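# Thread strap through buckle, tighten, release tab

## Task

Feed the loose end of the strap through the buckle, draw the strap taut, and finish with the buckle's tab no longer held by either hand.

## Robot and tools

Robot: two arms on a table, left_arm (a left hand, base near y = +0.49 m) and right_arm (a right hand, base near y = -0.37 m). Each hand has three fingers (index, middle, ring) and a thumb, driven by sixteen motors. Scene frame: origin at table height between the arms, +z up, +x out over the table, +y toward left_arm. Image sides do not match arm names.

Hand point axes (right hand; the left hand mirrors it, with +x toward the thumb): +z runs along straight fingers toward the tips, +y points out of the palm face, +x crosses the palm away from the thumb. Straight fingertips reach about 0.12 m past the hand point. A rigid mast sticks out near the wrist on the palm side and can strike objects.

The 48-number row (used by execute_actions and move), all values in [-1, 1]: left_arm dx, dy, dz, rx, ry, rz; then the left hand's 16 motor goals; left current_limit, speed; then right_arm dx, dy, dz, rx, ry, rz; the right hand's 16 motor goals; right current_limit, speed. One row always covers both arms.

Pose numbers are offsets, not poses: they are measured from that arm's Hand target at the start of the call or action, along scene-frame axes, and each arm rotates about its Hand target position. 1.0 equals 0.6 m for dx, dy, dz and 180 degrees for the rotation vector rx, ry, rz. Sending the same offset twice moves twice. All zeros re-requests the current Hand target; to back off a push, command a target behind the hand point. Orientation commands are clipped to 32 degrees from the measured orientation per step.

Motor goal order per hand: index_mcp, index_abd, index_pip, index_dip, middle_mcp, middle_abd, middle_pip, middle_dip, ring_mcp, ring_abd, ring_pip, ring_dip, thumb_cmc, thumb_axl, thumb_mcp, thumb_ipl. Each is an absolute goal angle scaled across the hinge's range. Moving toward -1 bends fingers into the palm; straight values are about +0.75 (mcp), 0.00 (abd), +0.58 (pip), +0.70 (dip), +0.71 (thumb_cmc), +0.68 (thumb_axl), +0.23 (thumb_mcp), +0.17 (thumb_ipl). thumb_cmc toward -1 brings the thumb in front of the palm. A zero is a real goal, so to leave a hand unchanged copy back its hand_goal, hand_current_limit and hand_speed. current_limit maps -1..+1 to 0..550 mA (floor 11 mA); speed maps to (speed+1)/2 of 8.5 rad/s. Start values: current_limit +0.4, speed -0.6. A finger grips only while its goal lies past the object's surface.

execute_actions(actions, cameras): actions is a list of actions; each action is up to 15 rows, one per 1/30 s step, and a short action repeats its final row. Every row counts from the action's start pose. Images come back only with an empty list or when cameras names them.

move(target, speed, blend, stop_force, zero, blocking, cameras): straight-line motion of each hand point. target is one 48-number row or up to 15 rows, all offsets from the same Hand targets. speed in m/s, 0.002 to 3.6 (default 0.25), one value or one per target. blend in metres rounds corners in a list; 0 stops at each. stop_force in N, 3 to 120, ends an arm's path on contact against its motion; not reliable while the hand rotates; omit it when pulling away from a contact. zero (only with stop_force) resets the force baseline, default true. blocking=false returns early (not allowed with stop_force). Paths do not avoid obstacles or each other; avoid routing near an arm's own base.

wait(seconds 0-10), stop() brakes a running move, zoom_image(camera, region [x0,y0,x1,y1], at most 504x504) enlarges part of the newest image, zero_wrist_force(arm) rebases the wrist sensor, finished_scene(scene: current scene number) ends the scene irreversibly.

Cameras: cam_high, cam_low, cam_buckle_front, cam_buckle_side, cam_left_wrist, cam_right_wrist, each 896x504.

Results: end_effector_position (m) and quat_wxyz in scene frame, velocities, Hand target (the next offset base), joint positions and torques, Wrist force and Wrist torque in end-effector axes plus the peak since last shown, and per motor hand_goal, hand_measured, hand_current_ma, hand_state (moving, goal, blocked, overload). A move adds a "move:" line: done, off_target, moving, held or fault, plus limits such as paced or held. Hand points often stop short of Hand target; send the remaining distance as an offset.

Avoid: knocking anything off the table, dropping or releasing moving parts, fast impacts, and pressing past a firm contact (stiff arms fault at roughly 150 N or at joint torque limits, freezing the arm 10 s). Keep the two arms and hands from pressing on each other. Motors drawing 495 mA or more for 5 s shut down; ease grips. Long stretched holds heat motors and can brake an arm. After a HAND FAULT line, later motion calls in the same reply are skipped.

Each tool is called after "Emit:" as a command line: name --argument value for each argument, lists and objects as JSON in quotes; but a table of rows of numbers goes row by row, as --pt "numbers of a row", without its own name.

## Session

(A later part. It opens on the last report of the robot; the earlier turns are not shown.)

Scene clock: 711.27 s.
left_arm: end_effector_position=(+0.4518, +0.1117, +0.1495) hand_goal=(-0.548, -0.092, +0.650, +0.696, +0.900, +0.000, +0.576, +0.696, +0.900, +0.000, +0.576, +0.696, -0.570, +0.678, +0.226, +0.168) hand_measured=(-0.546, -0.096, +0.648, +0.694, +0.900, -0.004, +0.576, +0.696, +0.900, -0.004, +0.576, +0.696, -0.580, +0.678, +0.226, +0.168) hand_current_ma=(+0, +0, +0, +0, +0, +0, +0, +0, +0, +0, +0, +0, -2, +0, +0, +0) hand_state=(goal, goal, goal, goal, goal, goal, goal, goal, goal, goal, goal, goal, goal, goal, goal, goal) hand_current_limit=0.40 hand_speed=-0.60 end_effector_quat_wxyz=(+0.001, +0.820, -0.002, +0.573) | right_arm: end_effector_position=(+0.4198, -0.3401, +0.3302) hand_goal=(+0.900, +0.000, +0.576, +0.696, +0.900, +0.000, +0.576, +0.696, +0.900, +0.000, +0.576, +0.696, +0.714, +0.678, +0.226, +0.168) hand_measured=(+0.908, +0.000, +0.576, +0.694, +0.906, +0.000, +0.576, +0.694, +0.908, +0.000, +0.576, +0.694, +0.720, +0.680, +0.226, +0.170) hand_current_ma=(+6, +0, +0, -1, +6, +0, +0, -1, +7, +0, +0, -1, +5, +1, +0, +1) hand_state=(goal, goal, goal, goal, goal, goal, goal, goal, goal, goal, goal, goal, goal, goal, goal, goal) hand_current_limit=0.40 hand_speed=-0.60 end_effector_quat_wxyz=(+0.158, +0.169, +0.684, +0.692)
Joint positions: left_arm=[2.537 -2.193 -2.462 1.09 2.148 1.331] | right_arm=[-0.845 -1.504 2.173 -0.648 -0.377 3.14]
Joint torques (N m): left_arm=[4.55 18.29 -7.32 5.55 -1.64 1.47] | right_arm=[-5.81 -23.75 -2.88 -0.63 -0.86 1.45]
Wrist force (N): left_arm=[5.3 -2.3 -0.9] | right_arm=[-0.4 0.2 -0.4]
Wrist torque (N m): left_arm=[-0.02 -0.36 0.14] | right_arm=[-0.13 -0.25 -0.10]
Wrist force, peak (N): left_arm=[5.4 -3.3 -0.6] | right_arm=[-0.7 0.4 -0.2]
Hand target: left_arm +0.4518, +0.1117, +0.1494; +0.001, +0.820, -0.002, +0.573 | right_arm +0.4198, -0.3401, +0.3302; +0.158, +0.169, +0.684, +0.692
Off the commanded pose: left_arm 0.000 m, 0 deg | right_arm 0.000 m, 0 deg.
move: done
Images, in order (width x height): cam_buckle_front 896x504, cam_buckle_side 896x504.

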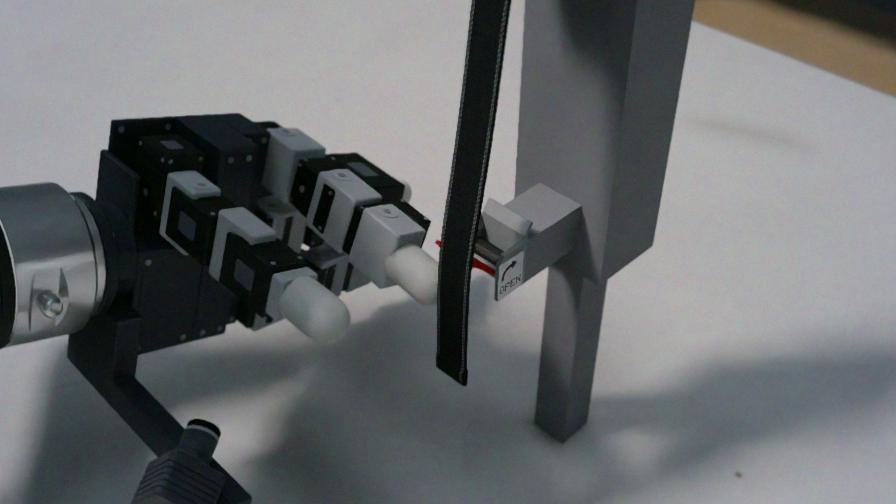

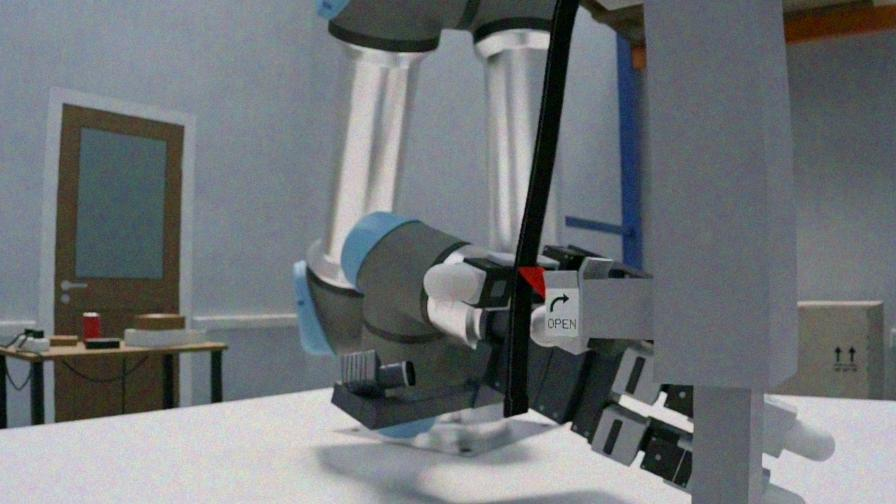

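Emit:
move --pt "0 0.025 0 0 0 0 -0.548 -0.093 0.65 0.696 0.97 0 0.93 0.93 0.97 0 0.93 0.93 -0.571 0.678 0.226 0.168 0.4 -0.6 0 0 0 0 0 0 0.9 0 0.576 0.696 0.9 0 0.576 0.696 0.9 0 0.576 0.696 0.714 0.678 0.226 0.168 0.4 -0.6" --pt "0.008 0.025 -0.03 0 0 0 -0.548 -0.093 0.65 0.696 0.97 0 0.93 0.93 0.97 0 0.93 0.93 -0.571 0.678 0.226 0.168 0.4 -0.6 0 0 0 0 0 0 0.9 0 0.576 0.696 0.9 0 0.576 0.696 0.9 0 0.576 0.696 0.714 0.678 0.226 0.168 0.4 -0.6" --speed 0.05

Emit:
move --target '[0,-0.045,0,0,0,0, -0.548,-0.093,0.65,0.696,0.97,0,0.93,0.93,0.97,0,0.93,0.93,-0.571,0.678,0.226,0.168,0.4,-0.6, 0,0,0,0,0,0, 0.9,0,0.576,0.696,0.9,0,0.576,0.696,0.9,0,0.576,0.696,0.714,0.678,0.226,0.168,0.4,-0.6]' --speed 0.05 --cameras '["cam_buckle_front","cam_buckle_side"]'

Scene clock: 748.67 s.
left_arm: end_effector_position=(+0.4566, +0.1267, +0.1314) hand_goal=(-0.548, -0.092, +0.650, +0.696, +0.970, +0.000, +0.930, +0.930, +0.970, +0.000, +0.930, +0.930, -0.570, +0.678, +0.226, +0.168) hand_measured=(-0.546, -0.096, +0.648, +0.694, +0.964, -0.004, +0.926, +0.926, +0.966, -0.004, +0.926, +0.928, -0.580, +0.678, +0.226, +0.168) hand_current_ma=(+0, +0, +0, +0, -1, +0, +0, +0, +0, +0, +0, +0, -2, +0, +0, +0) hand_state=(goal, goal, goal, goal, goal, goal, goal, goal, goal, goal, goal, goal, goal, goal, goal, goal) hand_current_limit=0.40 hand_speed=-0.60 end_effector_quat_wxyz=(+0.001, +0.820, -0.002, +0.573) | right_arm: end_effector_position=(+0.4198, -0.3401, +0.3302) hand_goal=(+0.900, +0.000, +0.576, +0.696, +0.900, +0.000, +0.576, +0.696, +0.900, +0.000, +0.576, +0.696, +0.714, +0.678, +0.226, +0.168) hand_measured=(+0.908, +0.000, +0.576, +0.694, +0.906, +0.000, +0.576, +0.694, +0.908, +0.000, +0.576, +0.694, +0.720, +0.680, +0.226, +0.170) hand_current_ma=(+6, +0, +0, -1, +6, +0, +0, -1, +7, +0, +0, -1, +5, +1, +0, +1) hand_state=(goal, goal, goal, goal, goal, goal, goal, goal, goal, goal, goal, goal, goal, goal, goal, goal) hand_current_limit=0.40 hand_speed=-0.60 end_effector_quat_wxyz=(+0.158, +0.169, +0.684, +0.692)
Joint positions: left_arm=[2.586 -2.262 -2.478 1.188 2.102 1.355] | right_arm=[-0.845 -1.504 2.173 -0.648 -0.377 3.14]
Joint torques (N m): left_arm=[-5.16 35.96 -10.73 0.48 2.43 -0.51] | right_arm=[-4.6 -23.39 -3.3 -0.53 -0.79 1.29]
Wrist force (N): left_arm=[5.2 -2.3 -0.9] | right_arm=[-0.5 0.3 0.0]
Wrist torque (N m): left_arm=[-0.03 -0.33 0.06] | right_arm=[-0.14 -0.26 -0.10]
Wrist force, peak (N): left_arm=[6.0 -2.2 -1.3] | right_arm=[-0.7 0.4 -0.2]
Hand target: left_arm +0.4566, +0.1267, +0.1314; +0.001, +0.820, -0.002, +0.573 | right_arm +0.4198, -0.3401, +0.3302; +0.158, +0.169, +0.684, +0.692
Off the commanded pose: left_arm 0.000 m, 0 deg | right_arm 0.000 m, 0 deg.
move: done

Scene clock: 749.53 s.
left_arm: end_effector_position=(+0.4566, +0.0997, +0.1314) hand_goal=(-0.548, -0.092, +0.650, +0.696, +0.970, +0.000, +0.930, +0.930, +0.970, +0.000, +0.930, +0.930, -0.570, +0.678, +0.226, +0.168) hand_measured=(-0.546, -0.096, +0.648, +0.694, +0.966, -0.004, +0.926, +0.926, +0.966, -0.004, +0.926, +0.928, -0.580, +0.678, +0.226, +0.168) hand_current_ma=(+0, +0, +0, +0, +0, +0, +0, +0, +0, +0, +0, +0, -2, +0, +0, +0) hand_state=(goal, goal, goal, goal, goal, goal, goal, goal, goal, goal, goal, goal, goal, goal, goal, goal) hand_current_limit=0.40 hand_speed=-0.60 end_effector_quat_wxyz=(+0.001, +0.820, -0.002, +0.573) | right_arm: end_effector_position=(+0.4198, -0.3401, +0.3302) hand_goal=(+0.900, +0.000, +0.576, +0.696, +0.900, +0.000, +0.576, +0.696, +0.900, +0.000, +0.576, +0.696, +0.714, +0.678, +0.226, +0.168) hand_measured=(+0.908, +0.000, +0.576, +0.694, +0.906, +0.000, +0.576, +0.694, +0.908, +0.000, +0.576, +0.694, +0.720, +0.680, +0.226, +0.170) hand_current_ma=(+6, +0, +0, -1, +6, +0, +0, -1, +7, +0, +0, -1, +5, +1, +0, +1) hand_state=(goal, goal, goal, goal, goal, goal, goal, goal, goal, goal, goal, goal, goal, goal, goal, goal) hand_current_limit=0.40 hand_speed=-0.60 end_effector_quat_wxyz=(+0.158, +0.169, +0.684, +0.692)
Joint positions: left_arm=[2.515 -2.26 -2.419 1.108 2.167 1.321] | right_arm=[-0.845 -1.504 2.173 -0.648 -0.377 3.14]
Joint torques (N m): left_arm=[5.01 44.84 -8.7 5.45 -1.6 1.5] | right_arm=[-4.03 -23.75 -2.36 -0.66 -0.85 1.51]
Wrist force (N): left_arm=[5.2 -2.4 -1.0] | right_arm=[-0.6 0.1 -0.1]
Wrist torque (N m): left_arm=[-0.05 -0.34 0.12] | right_arm=[-0.16 -0.23 -0.11]
Wrist force, peak (N): left_arm=[5.3 -3.1 -0.7] | right_arm=[-0.7 0.2 -0.2]
Hand target: left_arm +0.4566, +0.0997, +0.1314; +0.001, +0.820, -0.002, +0.573 | right_arm +0.4198, -0.3401, +0.3302; +0.158, +0.169, +0.684, +0.692
Off the commanded pose: left_arm 0.000 m, 0 deg | right_arm 0.000 m, 0 deg.
move: done
Images, in order (width x height): cam_buckle_front 896x504, cam_buckle_side 896x504.

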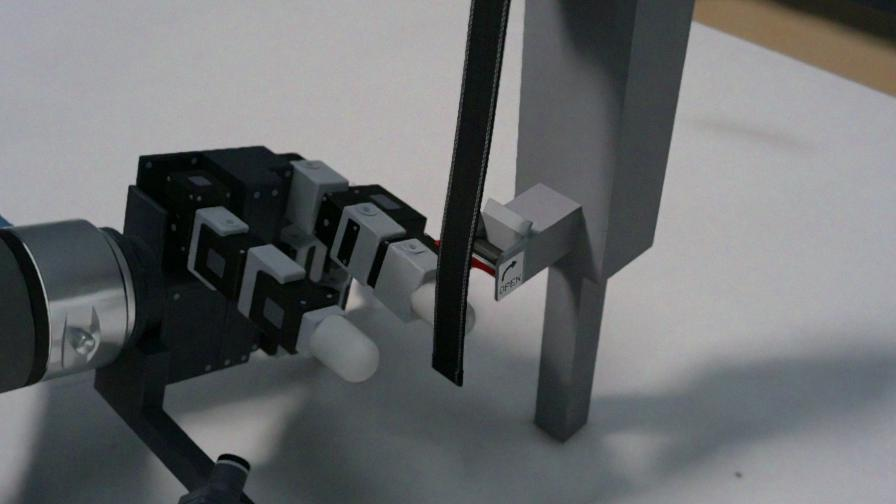

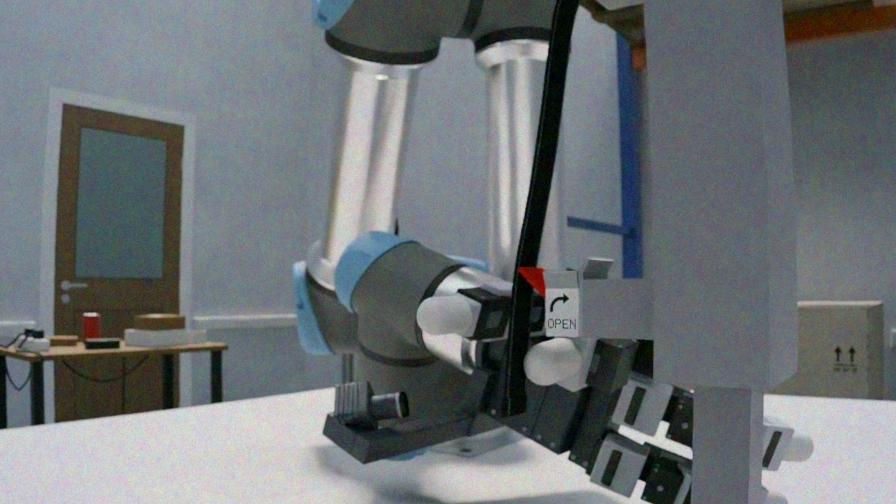

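Emit:
move --target '[0,-0.0325,0,0,0,0, -0.548,-0.093,0.65,0.696,0.97,0,0.93,0.93,0.97,0,0.93,0.93,-0.571,0.678,0.226,0.168,0.4,-0.6, 0,0,0,0,0,0, 0.9,0,0.576,0.696,0.9,0,0.576,0.696,0.9,0,0.576,0.696,0.714,0.678,0.226,0.168,0.4,-0.6]' --speed 0.05 --cameras '["cam_buckle_front","cam_buckle_side"]'

Emit:
zoom_image --camera "cam_buckle_front" --region '[320, 200, 580, 400]'

Emit:
zoom_image --camera "cam_buckle_side" --region '[410, 230, 640, 440]'

Scene clock: 754.67 s.
left_arm: end_effector_position=(+0.4566, +0.0802, +0.1314) hand_goal=(-0.548, -0.092, +0.650, +0.696, +0.970, +0.000, +0.930, +0.930, +0.970, +0.000, +0.930, +0.930, -0.570, +0.678, +0.226, +0.168) hand_measured=(-0.546, -0.102, +0.648, +0.694, +0.966, -0.004, +0.926, +0.926, +0.966, -0.004, +0.926, +0.928, -0.580, +0.678, +0.226, +0.168) hand_current_ma=(+0, -1, +0, +0, +0, +0, +0, +0, +0, +0, +0, +0, -2, +0, +0, +0) hand_state=(goal, goal, goal, goal, goal, goal, goal, goal, goal, goal, goal, goal, goal, goal, goal, goal) hand_current_limit=0.40 hand_speed=-0.60 end_effector_quat_wxyz=(+0.001, +0.820, -0.002, +0.573) | right_arm: end_effector_position=(+0.4198, -0.3401, +0.3302) hand_goal=(+0.900, +0.000, +0.576, +0.696, +0.900, +0.000, +0.576, +0.696, +0.900, +0.000, +0.576, +0.696, +0.714, +0.678, +0.226, +0.168) hand_measured=(+0.908, +0.000, +0.576, +0.694, +0.906, +0.000, +0.576, +0.694, +0.908, +0.000, +0.576, +0.694, +0.720, +0.680, +0.226, +0.170) hand_current_ma=(+6, +0, +0, -1, +6, +0, +0, -1, +7, +0, +0, -1, +5, +1, +0, +1) hand_state=(goal, goal, goal, goal, goal, goal, goal, goal, goal, goal, goal, goal, goal, goal, goal, goal) hand_current_limit=0.40 hand_speed=-0.60 end_effector_quat_wxyz=(+0.158, +0.169, +0.684, +0.692)
Joint positions: left_arm=[2.469 -2.261 -2.375 1.052 2.209 1.297] | right_arm=[-0.845 -1.504 2.173 -0.648 -0.377 3.14]
Joint torques (N m): left_arm=[6.22 26.46 -7.2 5.56 -1.42 1.33] | right_arm=[-4.37 -23.76 -3.35 -0.49 -0.85 1.28]
Wrist force (N): left_arm=[5.0 -2.4 -0.9] | right_arm=[-0.5 0.2 -0.3]
Wrist torque (N m): left_arm=[-0.05 -0.37 0.17] | right_arm=[-0.13 -0.25 -0.10]
Wrist force, peak (N): left_arm=[5.1 -3.1 -0.9] | right_arm=[-0.7 0.2 -0.3]
Hand target: left_arm +0.4566, +0.0802, +0.1314; +0.001, +0.820, -0.002, +0.573 | right_arm +0.4198, -0.3401, +0.3302; +0.158, +0.169, +0.684, +0.692
Off the commanded pose: left_arm 0.000 m, 0 deg | right_arm 0.000 m, 0 deg.
move: done
Images, in order (width x height): cam_buckle_front 896x504, cam_buckle_side 896x504.

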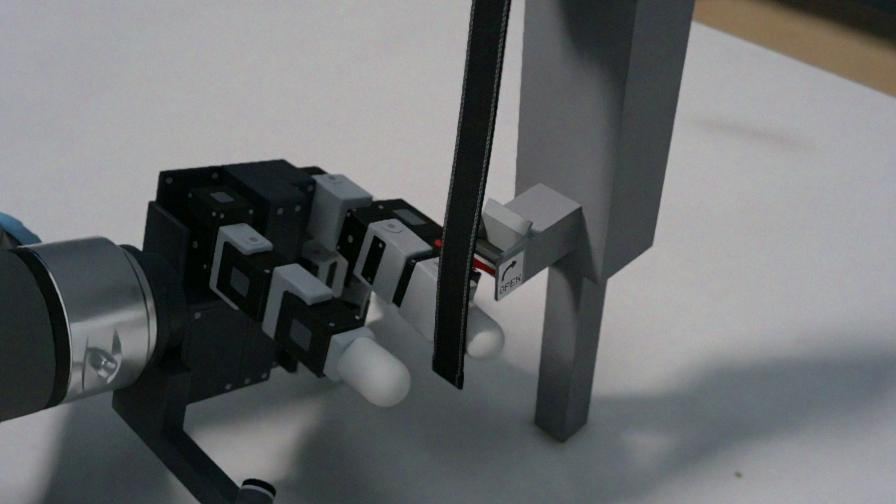

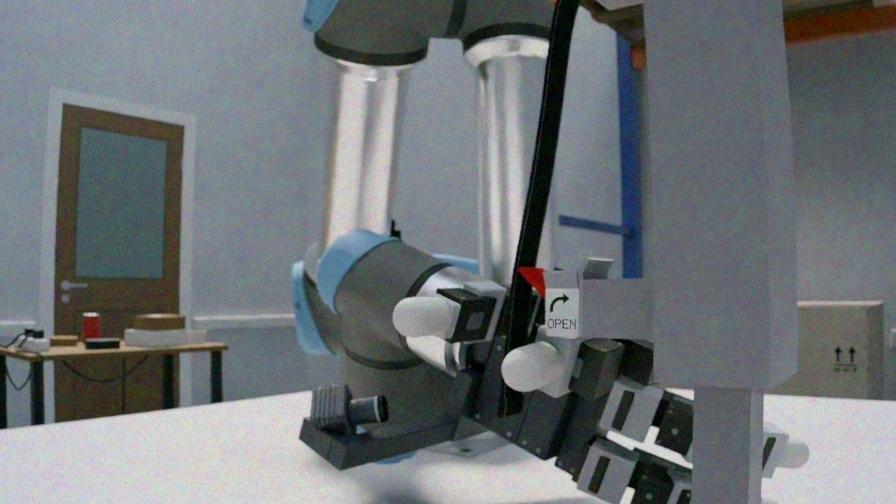

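Scaled by 1.938 from the camera's 896x504 image, which has a finer 1280x720 frame.

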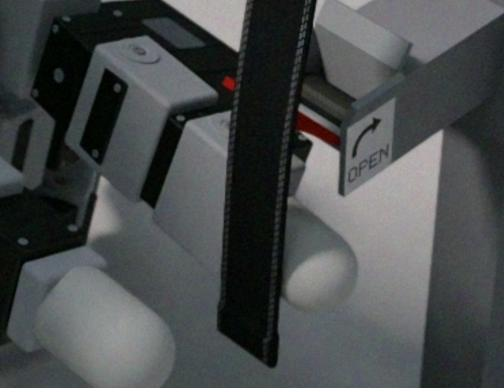

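Scaled by 2.191 from the camera's 896x504 image, which has a finer 1280x720 frame.

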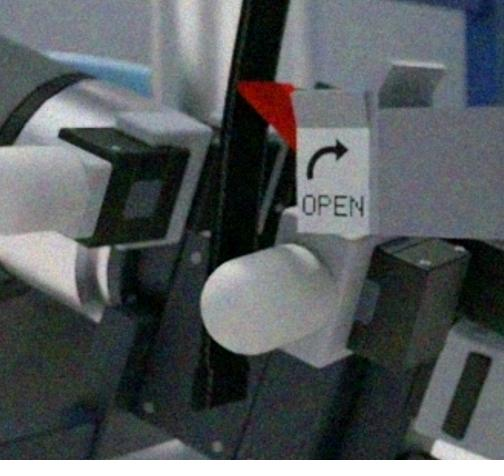

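Emit:
move --pt "-0.045 0 0 0 0 0 -0.548 -0.093 0.65 0.696 0.97 0 0.93 0.93 0.97 0 0.93 0.93 -0.571 0.678 0.226 0.168 0.4 -0.6 0 0 0 0 0 0 0.9 0 0.576 0.696 0.9 0 0.576 0.696 0.9 0 0.576 0.696 0.714 0.678 0.226 0.168 0.4 -0.6" --pt "-0.045 0 0.05 0 0 0 -0.548 -0.093 0.65 0.696 0.97 0 0.93 0.93 0.97 0 0.93 0.93 -0.571 0.678 0.226 0.168 0.4 -0.6 0 0 0 0 0 0 0.9 0 0.576 0.696 0.9 0 0.576 0.696 0.9 0 0.576 0.696 0.714 0.678 0.226 0.168 0.4 -0.6" --speed 0.05 --cameras '["cam_buckle_front","cam_buckle_side"]'

Emit:
zoom_image --camera "cam_buckle_front" --region '[320, 200, 580, 400]'

Emit:
zoom_image --camera "cam_buckle_side" --region '[410, 230, 640, 440]'

Scene clock: 769.83 s.
left_arm: end_effector_position=(+0.4296, +0.0803, +0.1614) hand_goal=(-0.548, -0.092, +0.650, +0.696, +0.970, +0.000, +0.930, +0.930, +0.970, +0.000, +0.930, +0.930, -0.570, +0.678, +0.226, +0.168) hand_measured=(-0.546, -0.102, +0.648, +0.694, +0.966, -0.004, +0.926, +0.926, +0.966, -0.004, +0.926, +0.928, -0.580, +0.678, +0.226, +0.168) hand_current_ma=(+0, -1, +0, +0, +0, +0, +0, +0, +0, +0, +0, +0, -2, +0, +0, +0) hand_state=(goal, goal, goal, goal, goal, goal, goal, goal, goal, goal, goal, goal, goal, goal, goal, goal) hand_current_limit=0.40 hand_speed=-0.60 end_effector_quat_wxyz=(+0.001, +0.820, -0.002, +0.573) | right_arm: end_effector_position=(+0.4198, -0.3401, +0.3302) hand_goal=(+0.900, +0.000, +0.576, +0.696, +0.900, +0.000, +0.576, +0.696, +0.900, +0.000, +0.576, +0.696, +0.714, +0.678, +0.226, +0.168) hand_measured=(+0.908, +0.000, +0.576, +0.694, +0.906, +0.000, +0.576, +0.694, +0.908, +0.000, +0.576, +0.694, +0.720, +0.680, +0.226, +0.170) hand_current_ma=(+6, +0, +0, -1, +6, +0, +0, -1, +7, +0, +0, -1, +5, +1, +0, +1) hand_state=(goal, goal, goal, goal, goal, goal, goal, goal, goal, goal, goal, goal, goal, goal, goal, goal) hand_current_limit=0.40 hand_speed=-0.60 end_effector_quat_wxyz=(+0.158, +0.169, +0.684, +0.692)
Joint positions: left_arm=[2.417 -2.149 -2.428 0.974 2.256 1.268] | right_arm=[-0.845 -1.504 2.173 -0.648 -0.377 3.14]
Joint torques (N m): left_arm=[0.9 27.03 11.85 4.83 0.4 -1.68] | right_arm=[-3.69 -23.82 -2.49 -0.61 -0.88 1.47]
Wrist force (N): left_arm=[5.5 -2.0 -1.0] | right_arm=[-0.5 0.3 -0.4]
Wrist torque (N m): left_arm=[0.01 -0.36 0.11] | right_arm=[-0.11 -0.24 -0.10]
Wrist force, peak (N): left_arm=[6.2 -2.3 -1.1] | right_arm=[-0.8 0.2 -0.4]
Hand target: left_arm +0.4296, +0.0802, +0.1614; +0.001, +0.820, -0.002, +0.573 | right_arm +0.4198, -0.3401, +0.3302; +0.158, +0.169, +0.684, +0.692
Off the commanded pose: left_arm 0.000 m, 0 deg | right_arm 0.000 m, 0 deg.
move: done
Images, in order (width x height): cam_buckle_front 896x504, cam_buckle_side 896x504.

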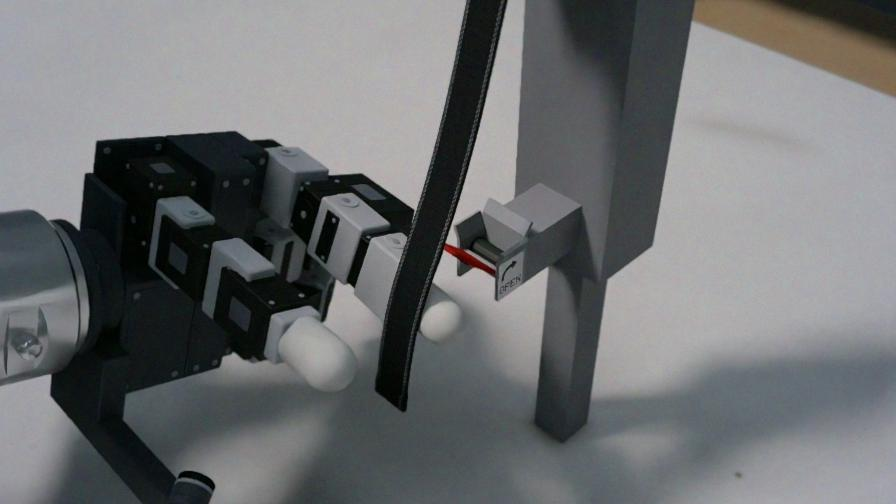

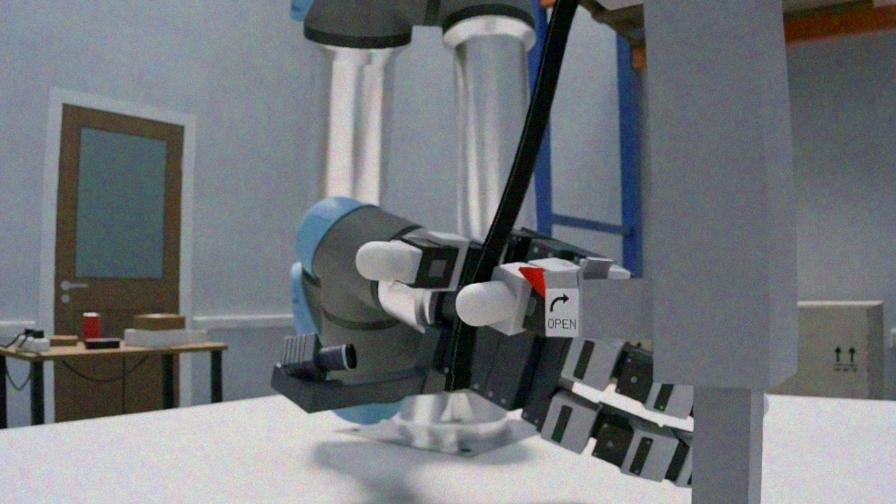

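Scaled by 1.938 from the camera's 896x504 image, which has a finer 1280x720 frame.

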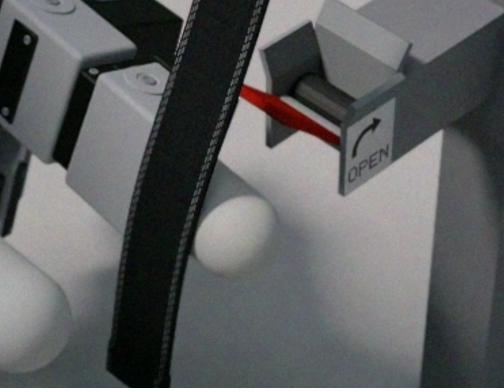

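Scaled by 2.191 from the camera's 896x504 image, which has a finer 1280x720 frame.

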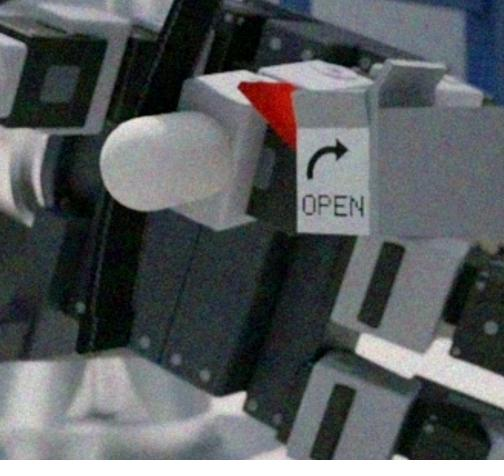

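Emit:
zoom_image --camera "cam_buckle_front" --region '[430, 180, 550, 310]'

Scaled by 3.877 from the camera's 896x504 image, which has a finer 1280x720 frame.

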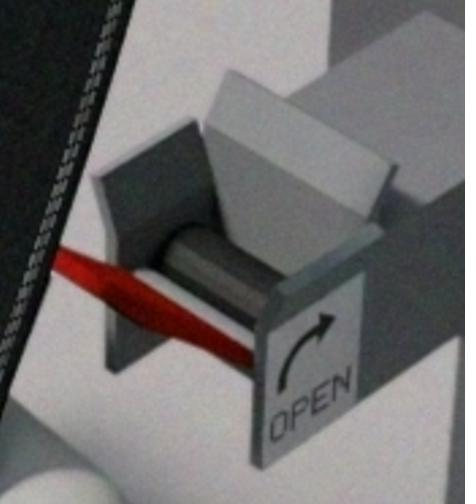

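Emit:
move --target '[0,0.0105,0,0,0,0, -0.548,-0.093,0.65,0.696,0.97,0,0.93,0.93,0.97,0,0.93,0.93,-0.571,0.678,0.226,0.168,0.4,-0.6, 0,0,0,0,0,0, 0.9,0,0.576,0.696,0.9,0,0.576,0.696,0.9,0,0.576,0.696,0.714,0.678,0.226,0.168,0.4,-0.6]' --speed 0.05

Emit:
move --target '[0,0,0,0,0,0, -0.548,-0.093,0.65,0.696,0.97,0,0.93,0.93,0.97,0,0.93,0.93,-0.571,0.678,-0.12,0.168,0.4,-0.8, 0,0,0,0,0,0, 0.9,0,0.576,0.696,0.9,0,0.576,0.696,0.9,0,0.576,0.696,0.714,0.678,0.226,0.168,0.4,-0.6]' --speed 0.05 --cameras '["cam_buckle_front","cam_buckle_side"]'

Emit:
zoom_image --camera "cam_buckle_front" --region '[320, 200, 580, 420]'

Emit:
zoom_image --camera "cam_buckle_side" --region '[380, 230, 610, 440]'

Scene clock: 782.27 s.
left_arm: end_effector_position=(+0.4295, +0.0866, +0.1614) hand_goal=(-0.548, -0.092, +0.650, +0.696, +0.970, +0.000, +0.930, +0.930, +0.970, +0.000, +0.930, +0.930, -0.570, +0.678, +0.226, +0.168) hand_measured=(-0.546, -0.102, +0.648, +0.694, +0.966, -0.004, +0.926, +0.926, +0.966, -0.004, +0.926, +0.928, -0.580, +0.678, +0.226, +0.168) hand_current_ma=(+0, -1, +0, +0, +0, +0, +0, +0, +0, +0, +0, +0, -2, +0, +0, +0) hand_state=(goal, goal, goal, goal, goal, goal, goal, goal, goal, goal, goal, goal, goal, goal, goal, goal) hand_current_limit=0.40 hand_speed=-0.60 end_effector_quat_wxyz=(+0.001, +0.820, -0.002, +0.573) | right_arm: end_effector_position=(+0.4198, -0.3401, +0.3302) hand_goal=(+0.900, +0.000, +0.576, +0.696, +0.900, +0.000, +0.576, +0.696, +0.900, +0.000, +0.576, +0.696, +0.714, +0.678, +0.226, +0.168) hand_measured=(+0.908, +0.000, +0.576, +0.694, +0.906, +0.000, +0.576, +0.694, +0.908, +0.000, +0.576, +0.694, +0.720, +0.680, +0.226, +0.170) hand_current_ma=(+6, +0, +0, -1, +6, +0, +0, -1, +7, +0, +0, -1, +5, +1, +0, +1) hand_state=(goal, goal, goal, goal, goal, goal, goal, goal, goal, goal, goal, goal, goal, goal, goal, goal) hand_current_limit=0.40 hand_speed=-0.60 end_effector_quat_wxyz=(+0.158, +0.169, +0.684, +0.692)
Joint positions: left_arm=[2.431 -2.147 -2.443 0.992 2.243 1.276] | right_arm=[-0.845 -1.504 2.173 -0.648 -0.377 3.14]
Joint torques (N m): left_arm=[-5.81 40.79 14.02 0.6 2.02 -0.87] | right_arm=[-3.83 -23.71 -2.34 -0.38 -1.02 1.46]
Wrist force (N): left_arm=[5.5 -2.3 -0.9] | right_arm=[-0.5 0.1 -0.1]
Wrist torque (N m): left_arm=[-0.03 -0.36 0.08] | right_arm=[-0.16 -0.25 -0.11]
Wrist force, peak (N): left_arm=[5.8 -2.3 -1.0] | right_arm=[-0.7 0.1 -0.4]
Hand target: left_arm +0.4296, +0.0865, +0.1614; +0.001, +0.820, -0.002, +0.573 | right_arm +0.4198, -0.3401, +0.3302; +0.158, +0.169, +0.684, +0.692
Off the commanded pose: left_arm 0.000 m, 0 deg | right_arm 0.000 m, 0 deg.
move: done

Scene clock: 783.13 s.
left_arm: end_effector_position=(+0.4296, +0.0865, +0.1614) hand_goal=(-0.548, -0.092, +0.650, +0.696, +0.970, +0.000, +0.930, +0.930, +0.970, +0.000, +0.930, +0.930, -0.570, +0.678, -0.120, +0.168) hand_measured=(-0.540, -0.102, +0.652, +0.694, +0.966, -0.004, +0.926, +0.926, +0.966, -0.004, +0.926, +0.928, -0.580, +0.678, -0.106, +0.170) hand_current_ma=(+1, -1, +0, +0, +0, +0, +0, +0, +0, +0, +0, +0, -2, +0, +5, +0) hand_state=(goal, goal, goal, goal, goal, goal, goal, goal, goal, goal, goal, goal, goal, goal, goal, goal) hand_current_limit=0.40 hand_speed=-0.80 end_effector_quat_wxyz=(+0.001, +0.820, -0.002, +0.573) | right_arm: end_effector_position=(+0.4198, -0.3401, +0.3302) hand_goal=(+0.900, +0.000, +0.576, +0.696, +0.900, +0.000, +0.576, +0.696, +0.900, +0.000, +0.576, +0.696, +0.714, +0.678, +0.226, +0.168) hand_measured=(+0.908, +0.000, +0.576, +0.694, +0.906, +0.000, +0.576, +0.694, +0.908, +0.000, +0.576, +0.694, +0.720, +0.680, +0.226, +0.170) hand_current_ma=(+6, +0, +0, -1, +6, +0, +0, -1, +7, +0, +0, -1, +5, +1, +0, +1) hand_state=(goal, goal, goal, goal, goal, goal, goal, goal, goal, goal, goal, goal, goal, goal, goal, goal) hand_current_limit=0.40 hand_speed=-0.60 end_effector_quat_wxyz=(+0.158, +0.169, +0.684, +0.692)
Joint positions: left_arm=[2.431 -2.147 -2.442 0.992 2.244 1.276] | right_arm=[-0.845 -1.504 2.173 -0.648 -0.377 3.14]
Joint torques (N m): left_arm=[-6.66 34.68 15.39 0.2 2.81 -1.65] | right_arm=[-3.25 -23.1 -2.88 -0.51 -0.84 1.39]
Wrist force (N): left_arm=[5.5 -2.2 -1.0] | right_arm=[-0.5 0.2 -0.1]
Wrist torque (N m): left_arm=[-0.02 -0.38 0.08] | right_arm=[-0.14 -0.25 -0.10]
Wrist force, peak (N): left_arm=[5.6 -2.3 -1.0] | right_arm=[-0.8 0.4 -0.4]
Hand target: left_arm +0.4296, +0.0865, +0.1614; +0.001, +0.820, -0.002, +0.573 | right_arm +0.4198, -0.3401, +0.3302; +0.158, +0.169, +0.684, +0.692
Off the commanded pose: left_arm 0.000 m, 0 deg | right_arm 0.000 m, 0 deg.
move: done
Images, in order (width x height): cam_buckle_front 896x504, cam_buckle_side 896x504.

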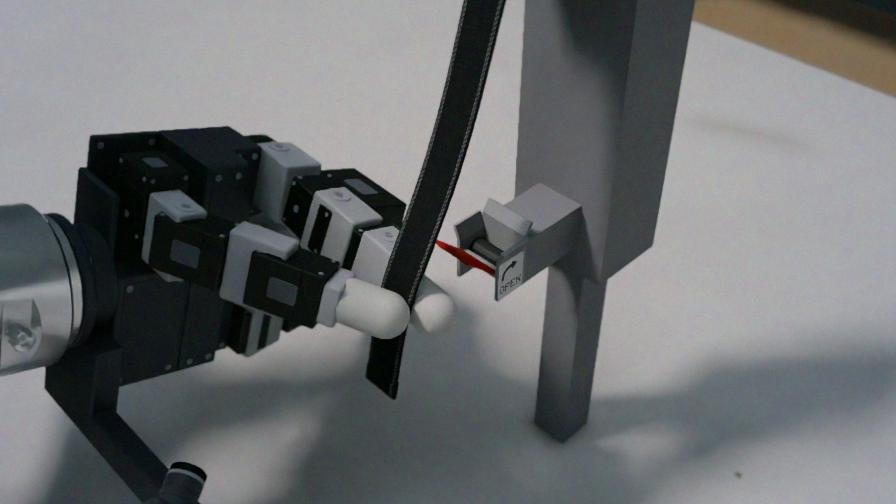

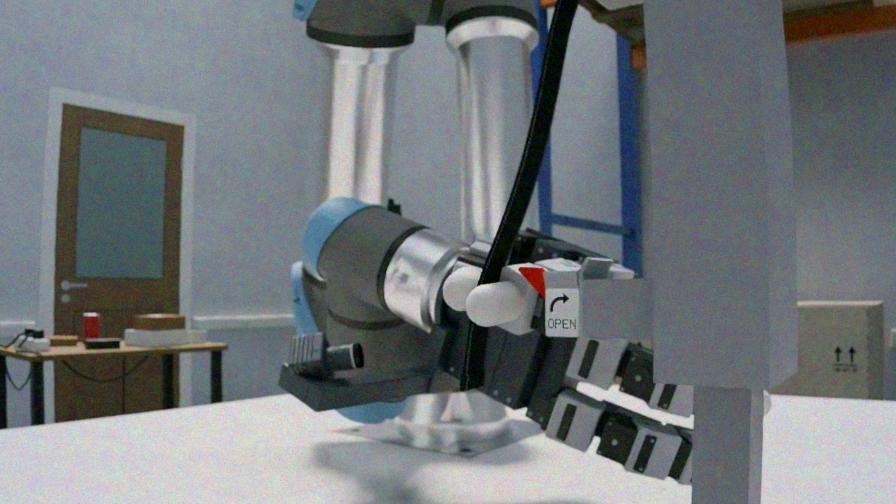

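Scaled by 1.938 from the camera's 896x504 image, which has a finer 1280x720 frame.

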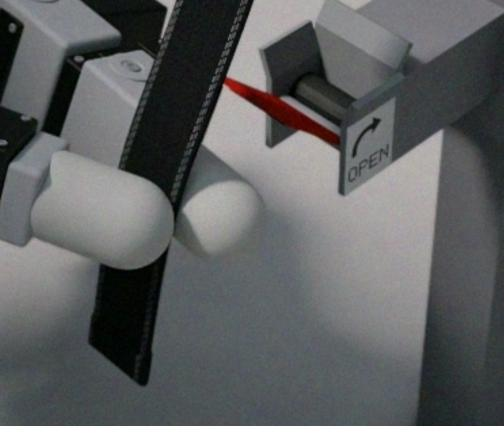

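Scaled by 2.191 from the camera's 896x504 image, which has a finer 1280x720 frame.

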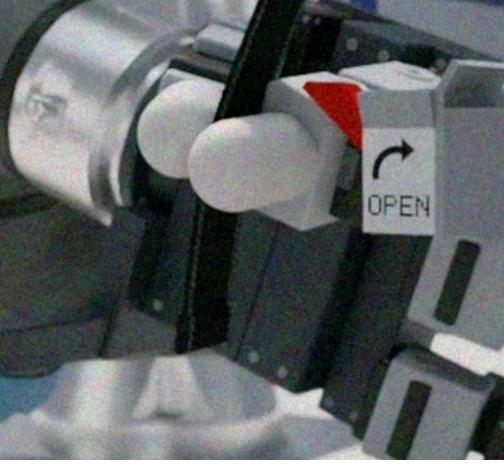

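Emit:
move --target '[0,0,0,0,0,0, -0.6,-0.093,0.65,0.696,0.97,0,0.93,0.93,0.97,0,0.93,0.93,-0.571,0.678,-0.3,0.168,0.4,-0.8, 0,0,0,0,0,0, 0.9,0,0.576,0.696,0.9,0,0.576,0.696,0.9,0,0.576,0.696,0.714,0.678,0.226,0.168,0.4,-0.6]' --speed 0.05 --cameras '["cam_buckle_front","cam_buckle_side"]'

Emit:
zoom_image --camera "cam_buckle_front" --region '[320, 200, 580, 420]'

Emit:
zoom_image --camera "cam_buckle_side" --region '[380, 230, 610, 440]'

Scene clock: 788.03 s.
left_arm: end_effector_position=(+0.4296, +0.0865, +0.1614) hand_goal=(-0.600, -0.092, +0.650, +0.696, +0.970, +0.000, +0.930, +0.930, +0.970, +0.000, +0.930, +0.930, -0.570, +0.678, -0.300, +0.168) hand_measured=(-0.544, -0.102, +0.678, +0.702, +0.966, -0.004, +0.926, +0.926, +0.966, -0.004, +0.926, +0.928, -0.580, +0.678, -0.150, +0.198) hand_current_ma=(+56, -1, +13, +1, +0, +0, +0, +0, +0, +0, +0, +0, -2, +0, +384, +26) hand_state=(blocked, goal, blocked, goal, goal, goal, goal, goal, goal, goal, goal, goal, goal, goal, blocked, blocked) hand_current_limit=0.40 hand_speed=-0.80 end_effector_quat_wxyz=(+0.001, +0.820, -0.002, +0.573) | right_arm: end_effector_position=(+0.4198, -0.3401, +0.3302) hand_goal=(+0.900, +0.000, +0.576, +0.696, +0.900, +0.000, +0.576, +0.696, +0.900, +0.000, +0.576, +0.696, +0.714, +0.678, +0.226, +0.168) hand_measured=(+0.908, +0.000, +0.576, +0.694, +0.906, +0.000, +0.576, +0.694, +0.908, +0.000, +0.576, +0.694, +0.720, +0.680, +0.226, +0.170) hand_current_ma=(+6, +0, +0, -1, +6, +0, +0, -1, +7, +0, +0, -1, +5, +1, +0, +1) hand_state=(goal, goal, goal, goal, goal, goal, goal, goal, goal, goal, goal, goal, goal, goal, goal, goal) hand_current_limit=0.40 hand_speed=-0.60 end_effector_quat_wxyz=(+0.158, +0.169, +0.684, +0.692)
Joint positions: left_arm=[2.431 -2.147 -2.442 0.992 2.244 1.276] | right_arm=[-0.845 -1.504 2.173 -0.648 -0.377 3.14]
Joint torques (N m): left_arm=[-8.06 19 14.29 0.67 2.41 -1.48] | right_arm=[-3.4 -23.03 -3.26 -0.59 -0.89 1.44]
Wrist force (N): left_arm=[5.5 -2.2 -0.8] | right_arm=[-0.6 0.1 -0.2]
Wrist torque (N m): left_arm=[-0.04 -0.38 0.09] | right_arm=[-0.15 -0.24 -0.11]
Wrist force, peak (N): left_arm=[5.7 -2.4 -1.0] | right_arm=[-0.8 0.3 -0.2]
Hand target: left_arm +0.4296, +0.0865, +0.1614; +0.001, +0.820, -0.002, +0.573 | right_arm +0.4198, -0.3401, +0.3302; +0.158, +0.169, +0.684, +0.692
Off the commanded pose: left_arm 0.000 m, 0 deg | right_arm 0.000 m, 0 deg.
move: done
Images, in order (width x height): cam_buckle_front 896x504, cam_buckle_side 896x504.

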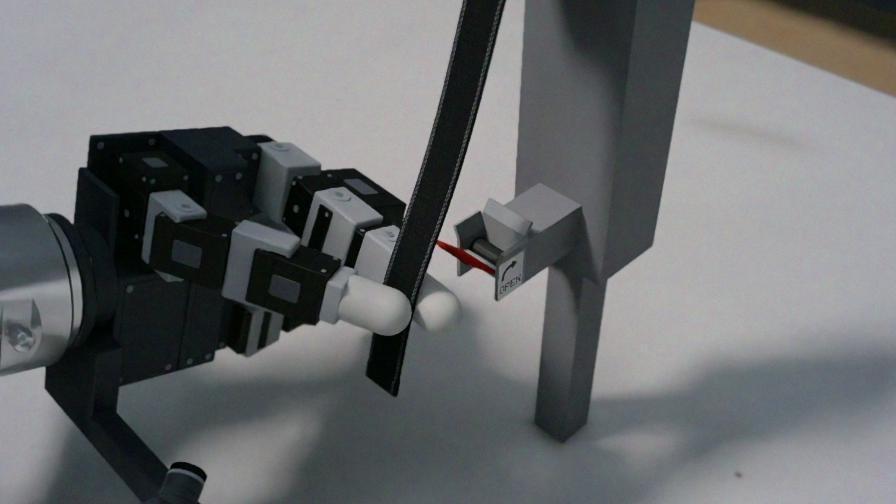

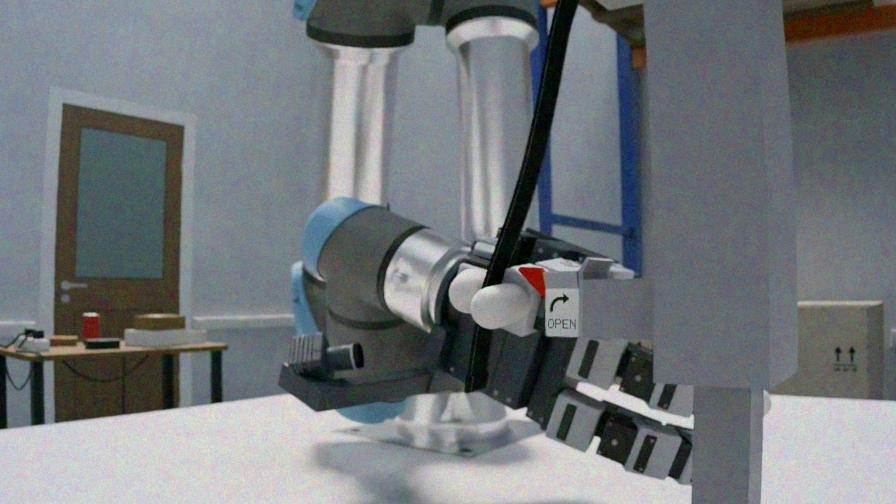

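Scaled by 1.938 from the camera's 896x504 image, which has a finer 1280x720 frame.

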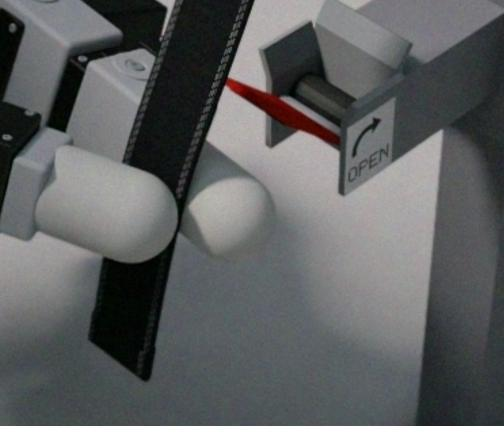

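Scaled by 2.191 from the camera's 896x504 image, which has a finer 1280x720 frame.

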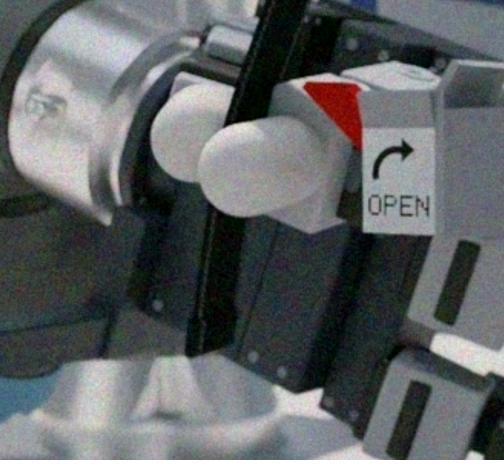

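Emit:
move --pt "-0.02 0 0.02 0 0 0 -0.6 -0.093 0.65 0.696 0.97 0 0.93 0.93 0.97 0 0.93 0.93 -0.571 0.678 -0.3 0.168 0.4 -0.8 0 0 0 0 0 0 0.9 0 0.576 0.696 0.9 0 0.576 0.696 0.9 0 0.576 0.696 0.714 0.678 0.226 0.168 0.4 -0.6" --pt "-0.02 -0.005 0.15 0 -0.05 0 -0.6 -0.093 0.65 0.696 0.97 0 0.93 0.93 0.97 0 0.93 0.93 -0.571 0.678 -0.3 0.168 0.4 -0.8 0 0 0 0 0 0 0.9 0 0.576 0.696 0.9 0 0.576 0.696 0.9 0 0.576 0.696 0.714 0.678 0.226 0.168 0.4 -0.6" --speed 0.06 --cameras '["cam_high","cam_buckle_front","cam_buckle_side"]'

Scene clock: 820.67 s.
left_arm: end_effector_position=(+0.4176, +0.0835, +0.2517) hand_goal=(-0.600, -0.092, +0.650, +0.696, +0.970, +0.000, +0.930, +0.930, +0.970, +0.000, +0.930, +0.930, -0.570, +0.678, -0.300, +0.168) hand_measured=(-0.544, -0.102, +0.678, +0.702, +0.966, -0.004, +0.926, +0.926, +0.966, -0.004, +0.926, +0.928, -0.580, +0.676, -0.150, +0.198) hand_current_ma=(+56, -1, +13, +1, +0, +0, +0, +0, +0, +0, +0, +0, -2, +0, +385, +26) hand_state=(blocked, goal, blocked, goal, goal, goal, goal, goal, goal, goal, goal, goal, goal, goal, blocked, blocked) hand_current_limit=0.40 hand_speed=-0.80 end_effector_quat_wxyz=(+0.001, +0.772, -0.002, +0.635) | right_arm: end_effector_position=(+0.4198, -0.3401, +0.3302) hand_goal=(+0.900, +0.000, +0.576, +0.696, +0.900, +0.000, +0.576, +0.696, +0.900, +0.000, +0.576, +0.696, +0.714, +0.678, +0.226, +0.168) hand_measured=(+0.908, +0.000, +0.576, +0.694, +0.906, +0.000, +0.576, +0.694, +0.908, +0.000, +0.576, +0.694, +0.720, +0.680, +0.226, +0.170) hand_current_ma=(+6, +0, +0, -1, +6, +0, +0, -1, +7, +0, +0, -1, +5, +1, +0, +1) hand_state=(goal, goal, goal, goal, goal, goal, goal, goal, goal, goal, goal, goal, goal, goal, goal, goal) hand_current_limit=0.40 hand_speed=-0.60 end_effector_quat_wxyz=(+0.158, +0.169, +0.684, +0.692)
Joint positions: left_arm=[2.385 -1.988 -2.414 0.993 2.325 1.387] | right_arm=[-0.845 -1.504 2.173 -0.648 -0.377 3.14]
Joint torques (N m): left_arm=[1.16 14.9 -0.83 -0.17 -1.72 -1.65] | right_arm=[-2.17 -23.98 -3.28 -0.53 -0.8 1.36]
Wrist force (N): left_arm=[5.4 -2.2 -0.8] | right_arm=[-0.7 0.0 -0.2]
Wrist torque (N m): left_arm=[-0.02 -0.38 0.16] | right_arm=[-0.16 -0.22 -0.13]
Wrist force, peak (N): left_arm=[6.1 -2.1 -1.1] | right_arm=[-0.8 0.2 -0.4]
Hand target: left_arm +0.4176, +0.0835, +0.2514; +0.001, +0.772, -0.002, +0.635 | right_arm +0.4198, -0.3401, +0.3302; +0.158, +0.169, +0.684, +0.692
Off the commanded pose: left_arm 0.000 m, 0 deg | right_arm 0.000 m, 0 deg.
move: done
Images, in order (width x height): cam_high 896x504, cam_buckle_front 896x504, cam_buckle_side 896x504.

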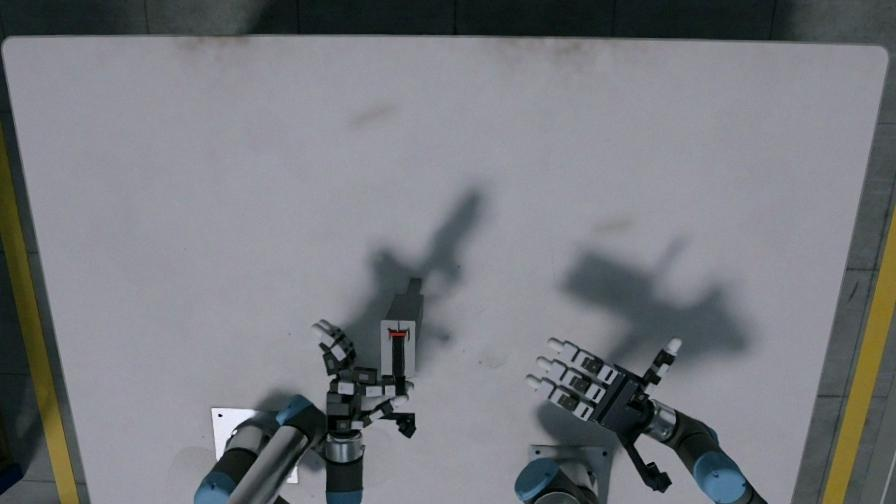

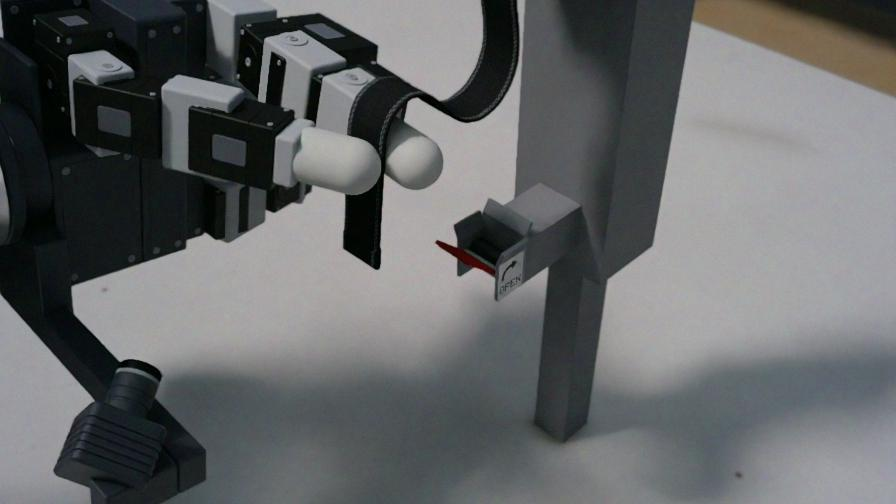

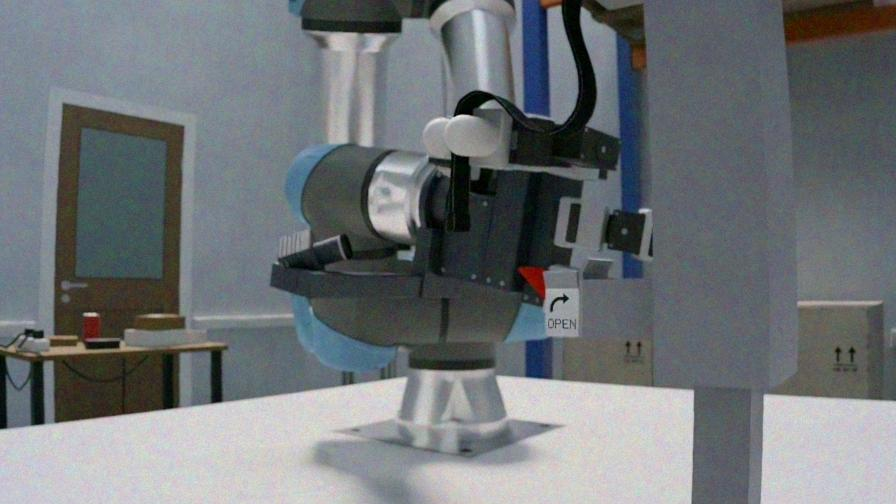

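Emit:
move --target '[0.0993,-0.0015,0.0327,0,-0.061,0, -0.6,-0.093,0.65,0.696,0.97,0,0.93,0.93,0.97,0,0.93,0.93,-0.571,0.678,-0.3,0.168,0.4,-0.8, 0,0,0,0,0,0, 0.9,0,0.576,0.696,0.9,0,0.576,0.696,0.9,0,0.576,0.696,0.714,0.678,0.226,0.168,0.4,-0.6]' --speed 0.06 --cameras '["cam_high","cam_buckle_front","cam_buckle_side"]'

Scene clock: 843.77 s.
left_arm: end_effector_position=(+0.4772, +0.0826, +0.2710) hand_goal=(-0.600, -0.092, +0.650, +0.696, +0.970, +0.000, +0.930, +0.930, +0.970, +0.000, +0.930, +0.930, -0.570, +0.678, -0.300, +0.168) hand_measured=(-0.544, -0.102, +0.678, +0.702, +0.968, -0.004, +0.928, +0.926, +0.968, -0.004, +0.928, +0.928, -0.580, +0.676, -0.150, +0.198) hand_current_ma=(+56, -1, +13, +1, +0, +0, +0, +0, +0, +0, +0, +0, -2, +0, +385, +26) hand_state=(blocked, goal, blocked, goal, goal, goal, goal, goal, goal, goal, goal, goal, goal, goal, blocked, blocked) hand_current_limit=0.40 hand_speed=-0.80 end_effector_quat_wxyz=(+0.000, +0.708, -0.002, +0.706) | right_arm: end_effector_position=(+0.4198, -0.3401, +0.3302) hand_goal=(+0.900, +0.000, +0.576, +0.696, +0.900, +0.000, +0.576, +0.696, +0.900, +0.000, +0.576, +0.696, +0.714, +0.678, +0.226, +0.168) hand_measured=(+0.908, +0.000, +0.576, +0.694, +0.906, +0.000, +0.576, +0.694, +0.908, +0.000, +0.576, +0.694, +0.720, +0.680, +0.226, +0.170) hand_current_ma=(+6, +0, +0, -1, +6, +0, +0, -1, +7, +0, +0, -1, +5, +1, +0, +1) hand_state=(goal, goal, goal, goal, goal, goal, goal, goal, goal, goal, goal, goal, goal, goal, goal, goal) hand_current_limit=0.40 hand_speed=-0.60 end_effector_quat_wxyz=(+0.158, +0.169, +0.684, +0.692)
Joint positions: left_arm=[2.501 -2.133 -2.264 1.252 2.227 1.571] | right_arm=[-0.845 -1.504 2.173 -0.648 -0.377 3.14]
Joint torques (N m): left_arm=[-7.71 46.68 -3.73 -0.94 2.53 -1.54] | right_arm=[-2.71 -23.45 -3.91 -0.54 -0.91 1.33]
Wrist force (N): left_arm=[5.4 -1.7 -0.6] | right_arm=[-0.6 0.3 -0.2]
Wrist torque (N m): left_arm=[0.07 -0.38 0.15] | right_arm=[-0.13 -0.24 -0.11]
Wrist force, peak (N): left_arm=[5.7 -2.3 -0.9] | right_arm=[-0.7 0.2 -0.5]
Hand target: left_arm +0.4772, +0.0826, +0.2710; +0.000, +0.708, -0.002, +0.706 | right_arm +0.4198, -0.3401, +0.3302; +0.158, +0.169, +0.684, +0.692
Off the commanded pose: left_arm 0.000 m, 0 deg | right_arm 0.000 m, 0 deg.
move: done
Images, in order (width x height): cam_high 896x504, cam_buckle_front 896x504, cam_buckle_side 896x504.

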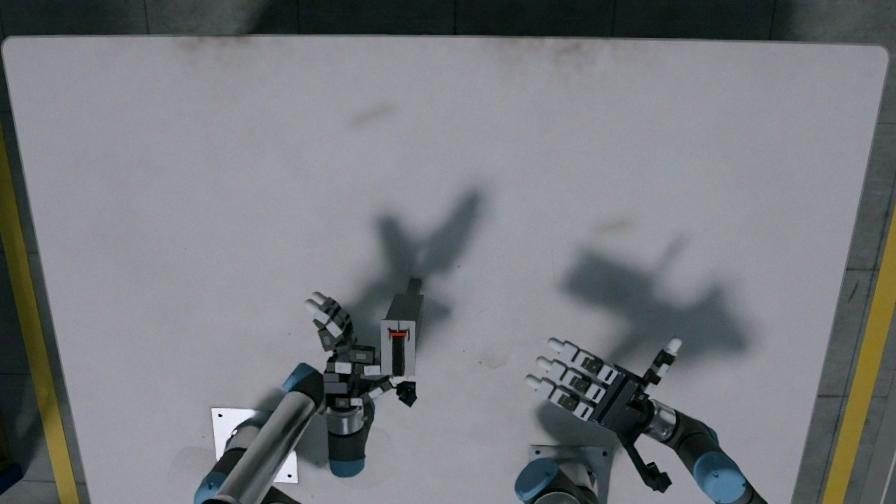

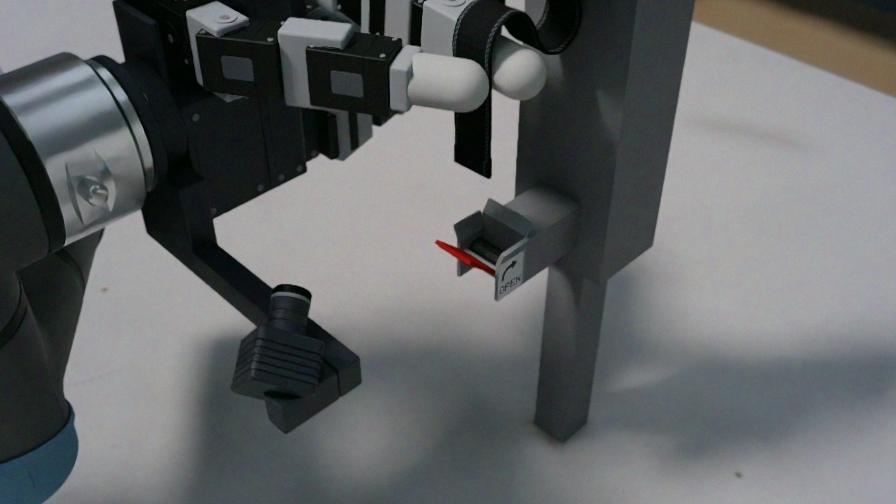

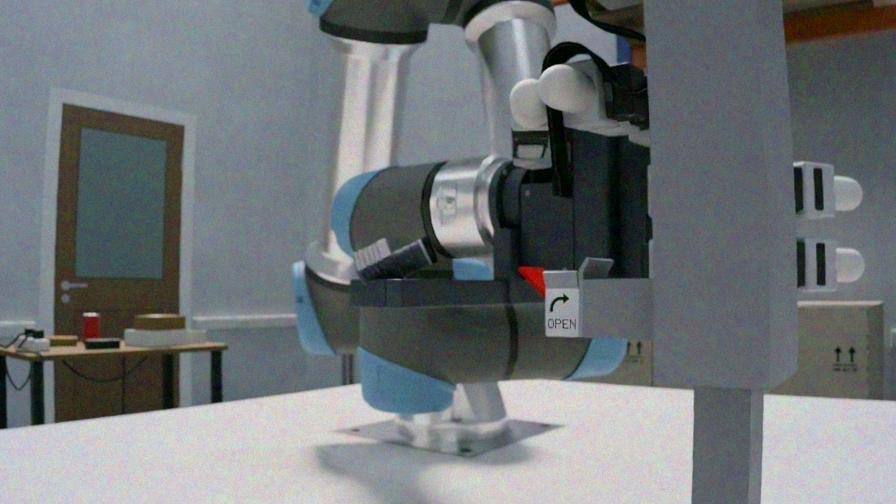

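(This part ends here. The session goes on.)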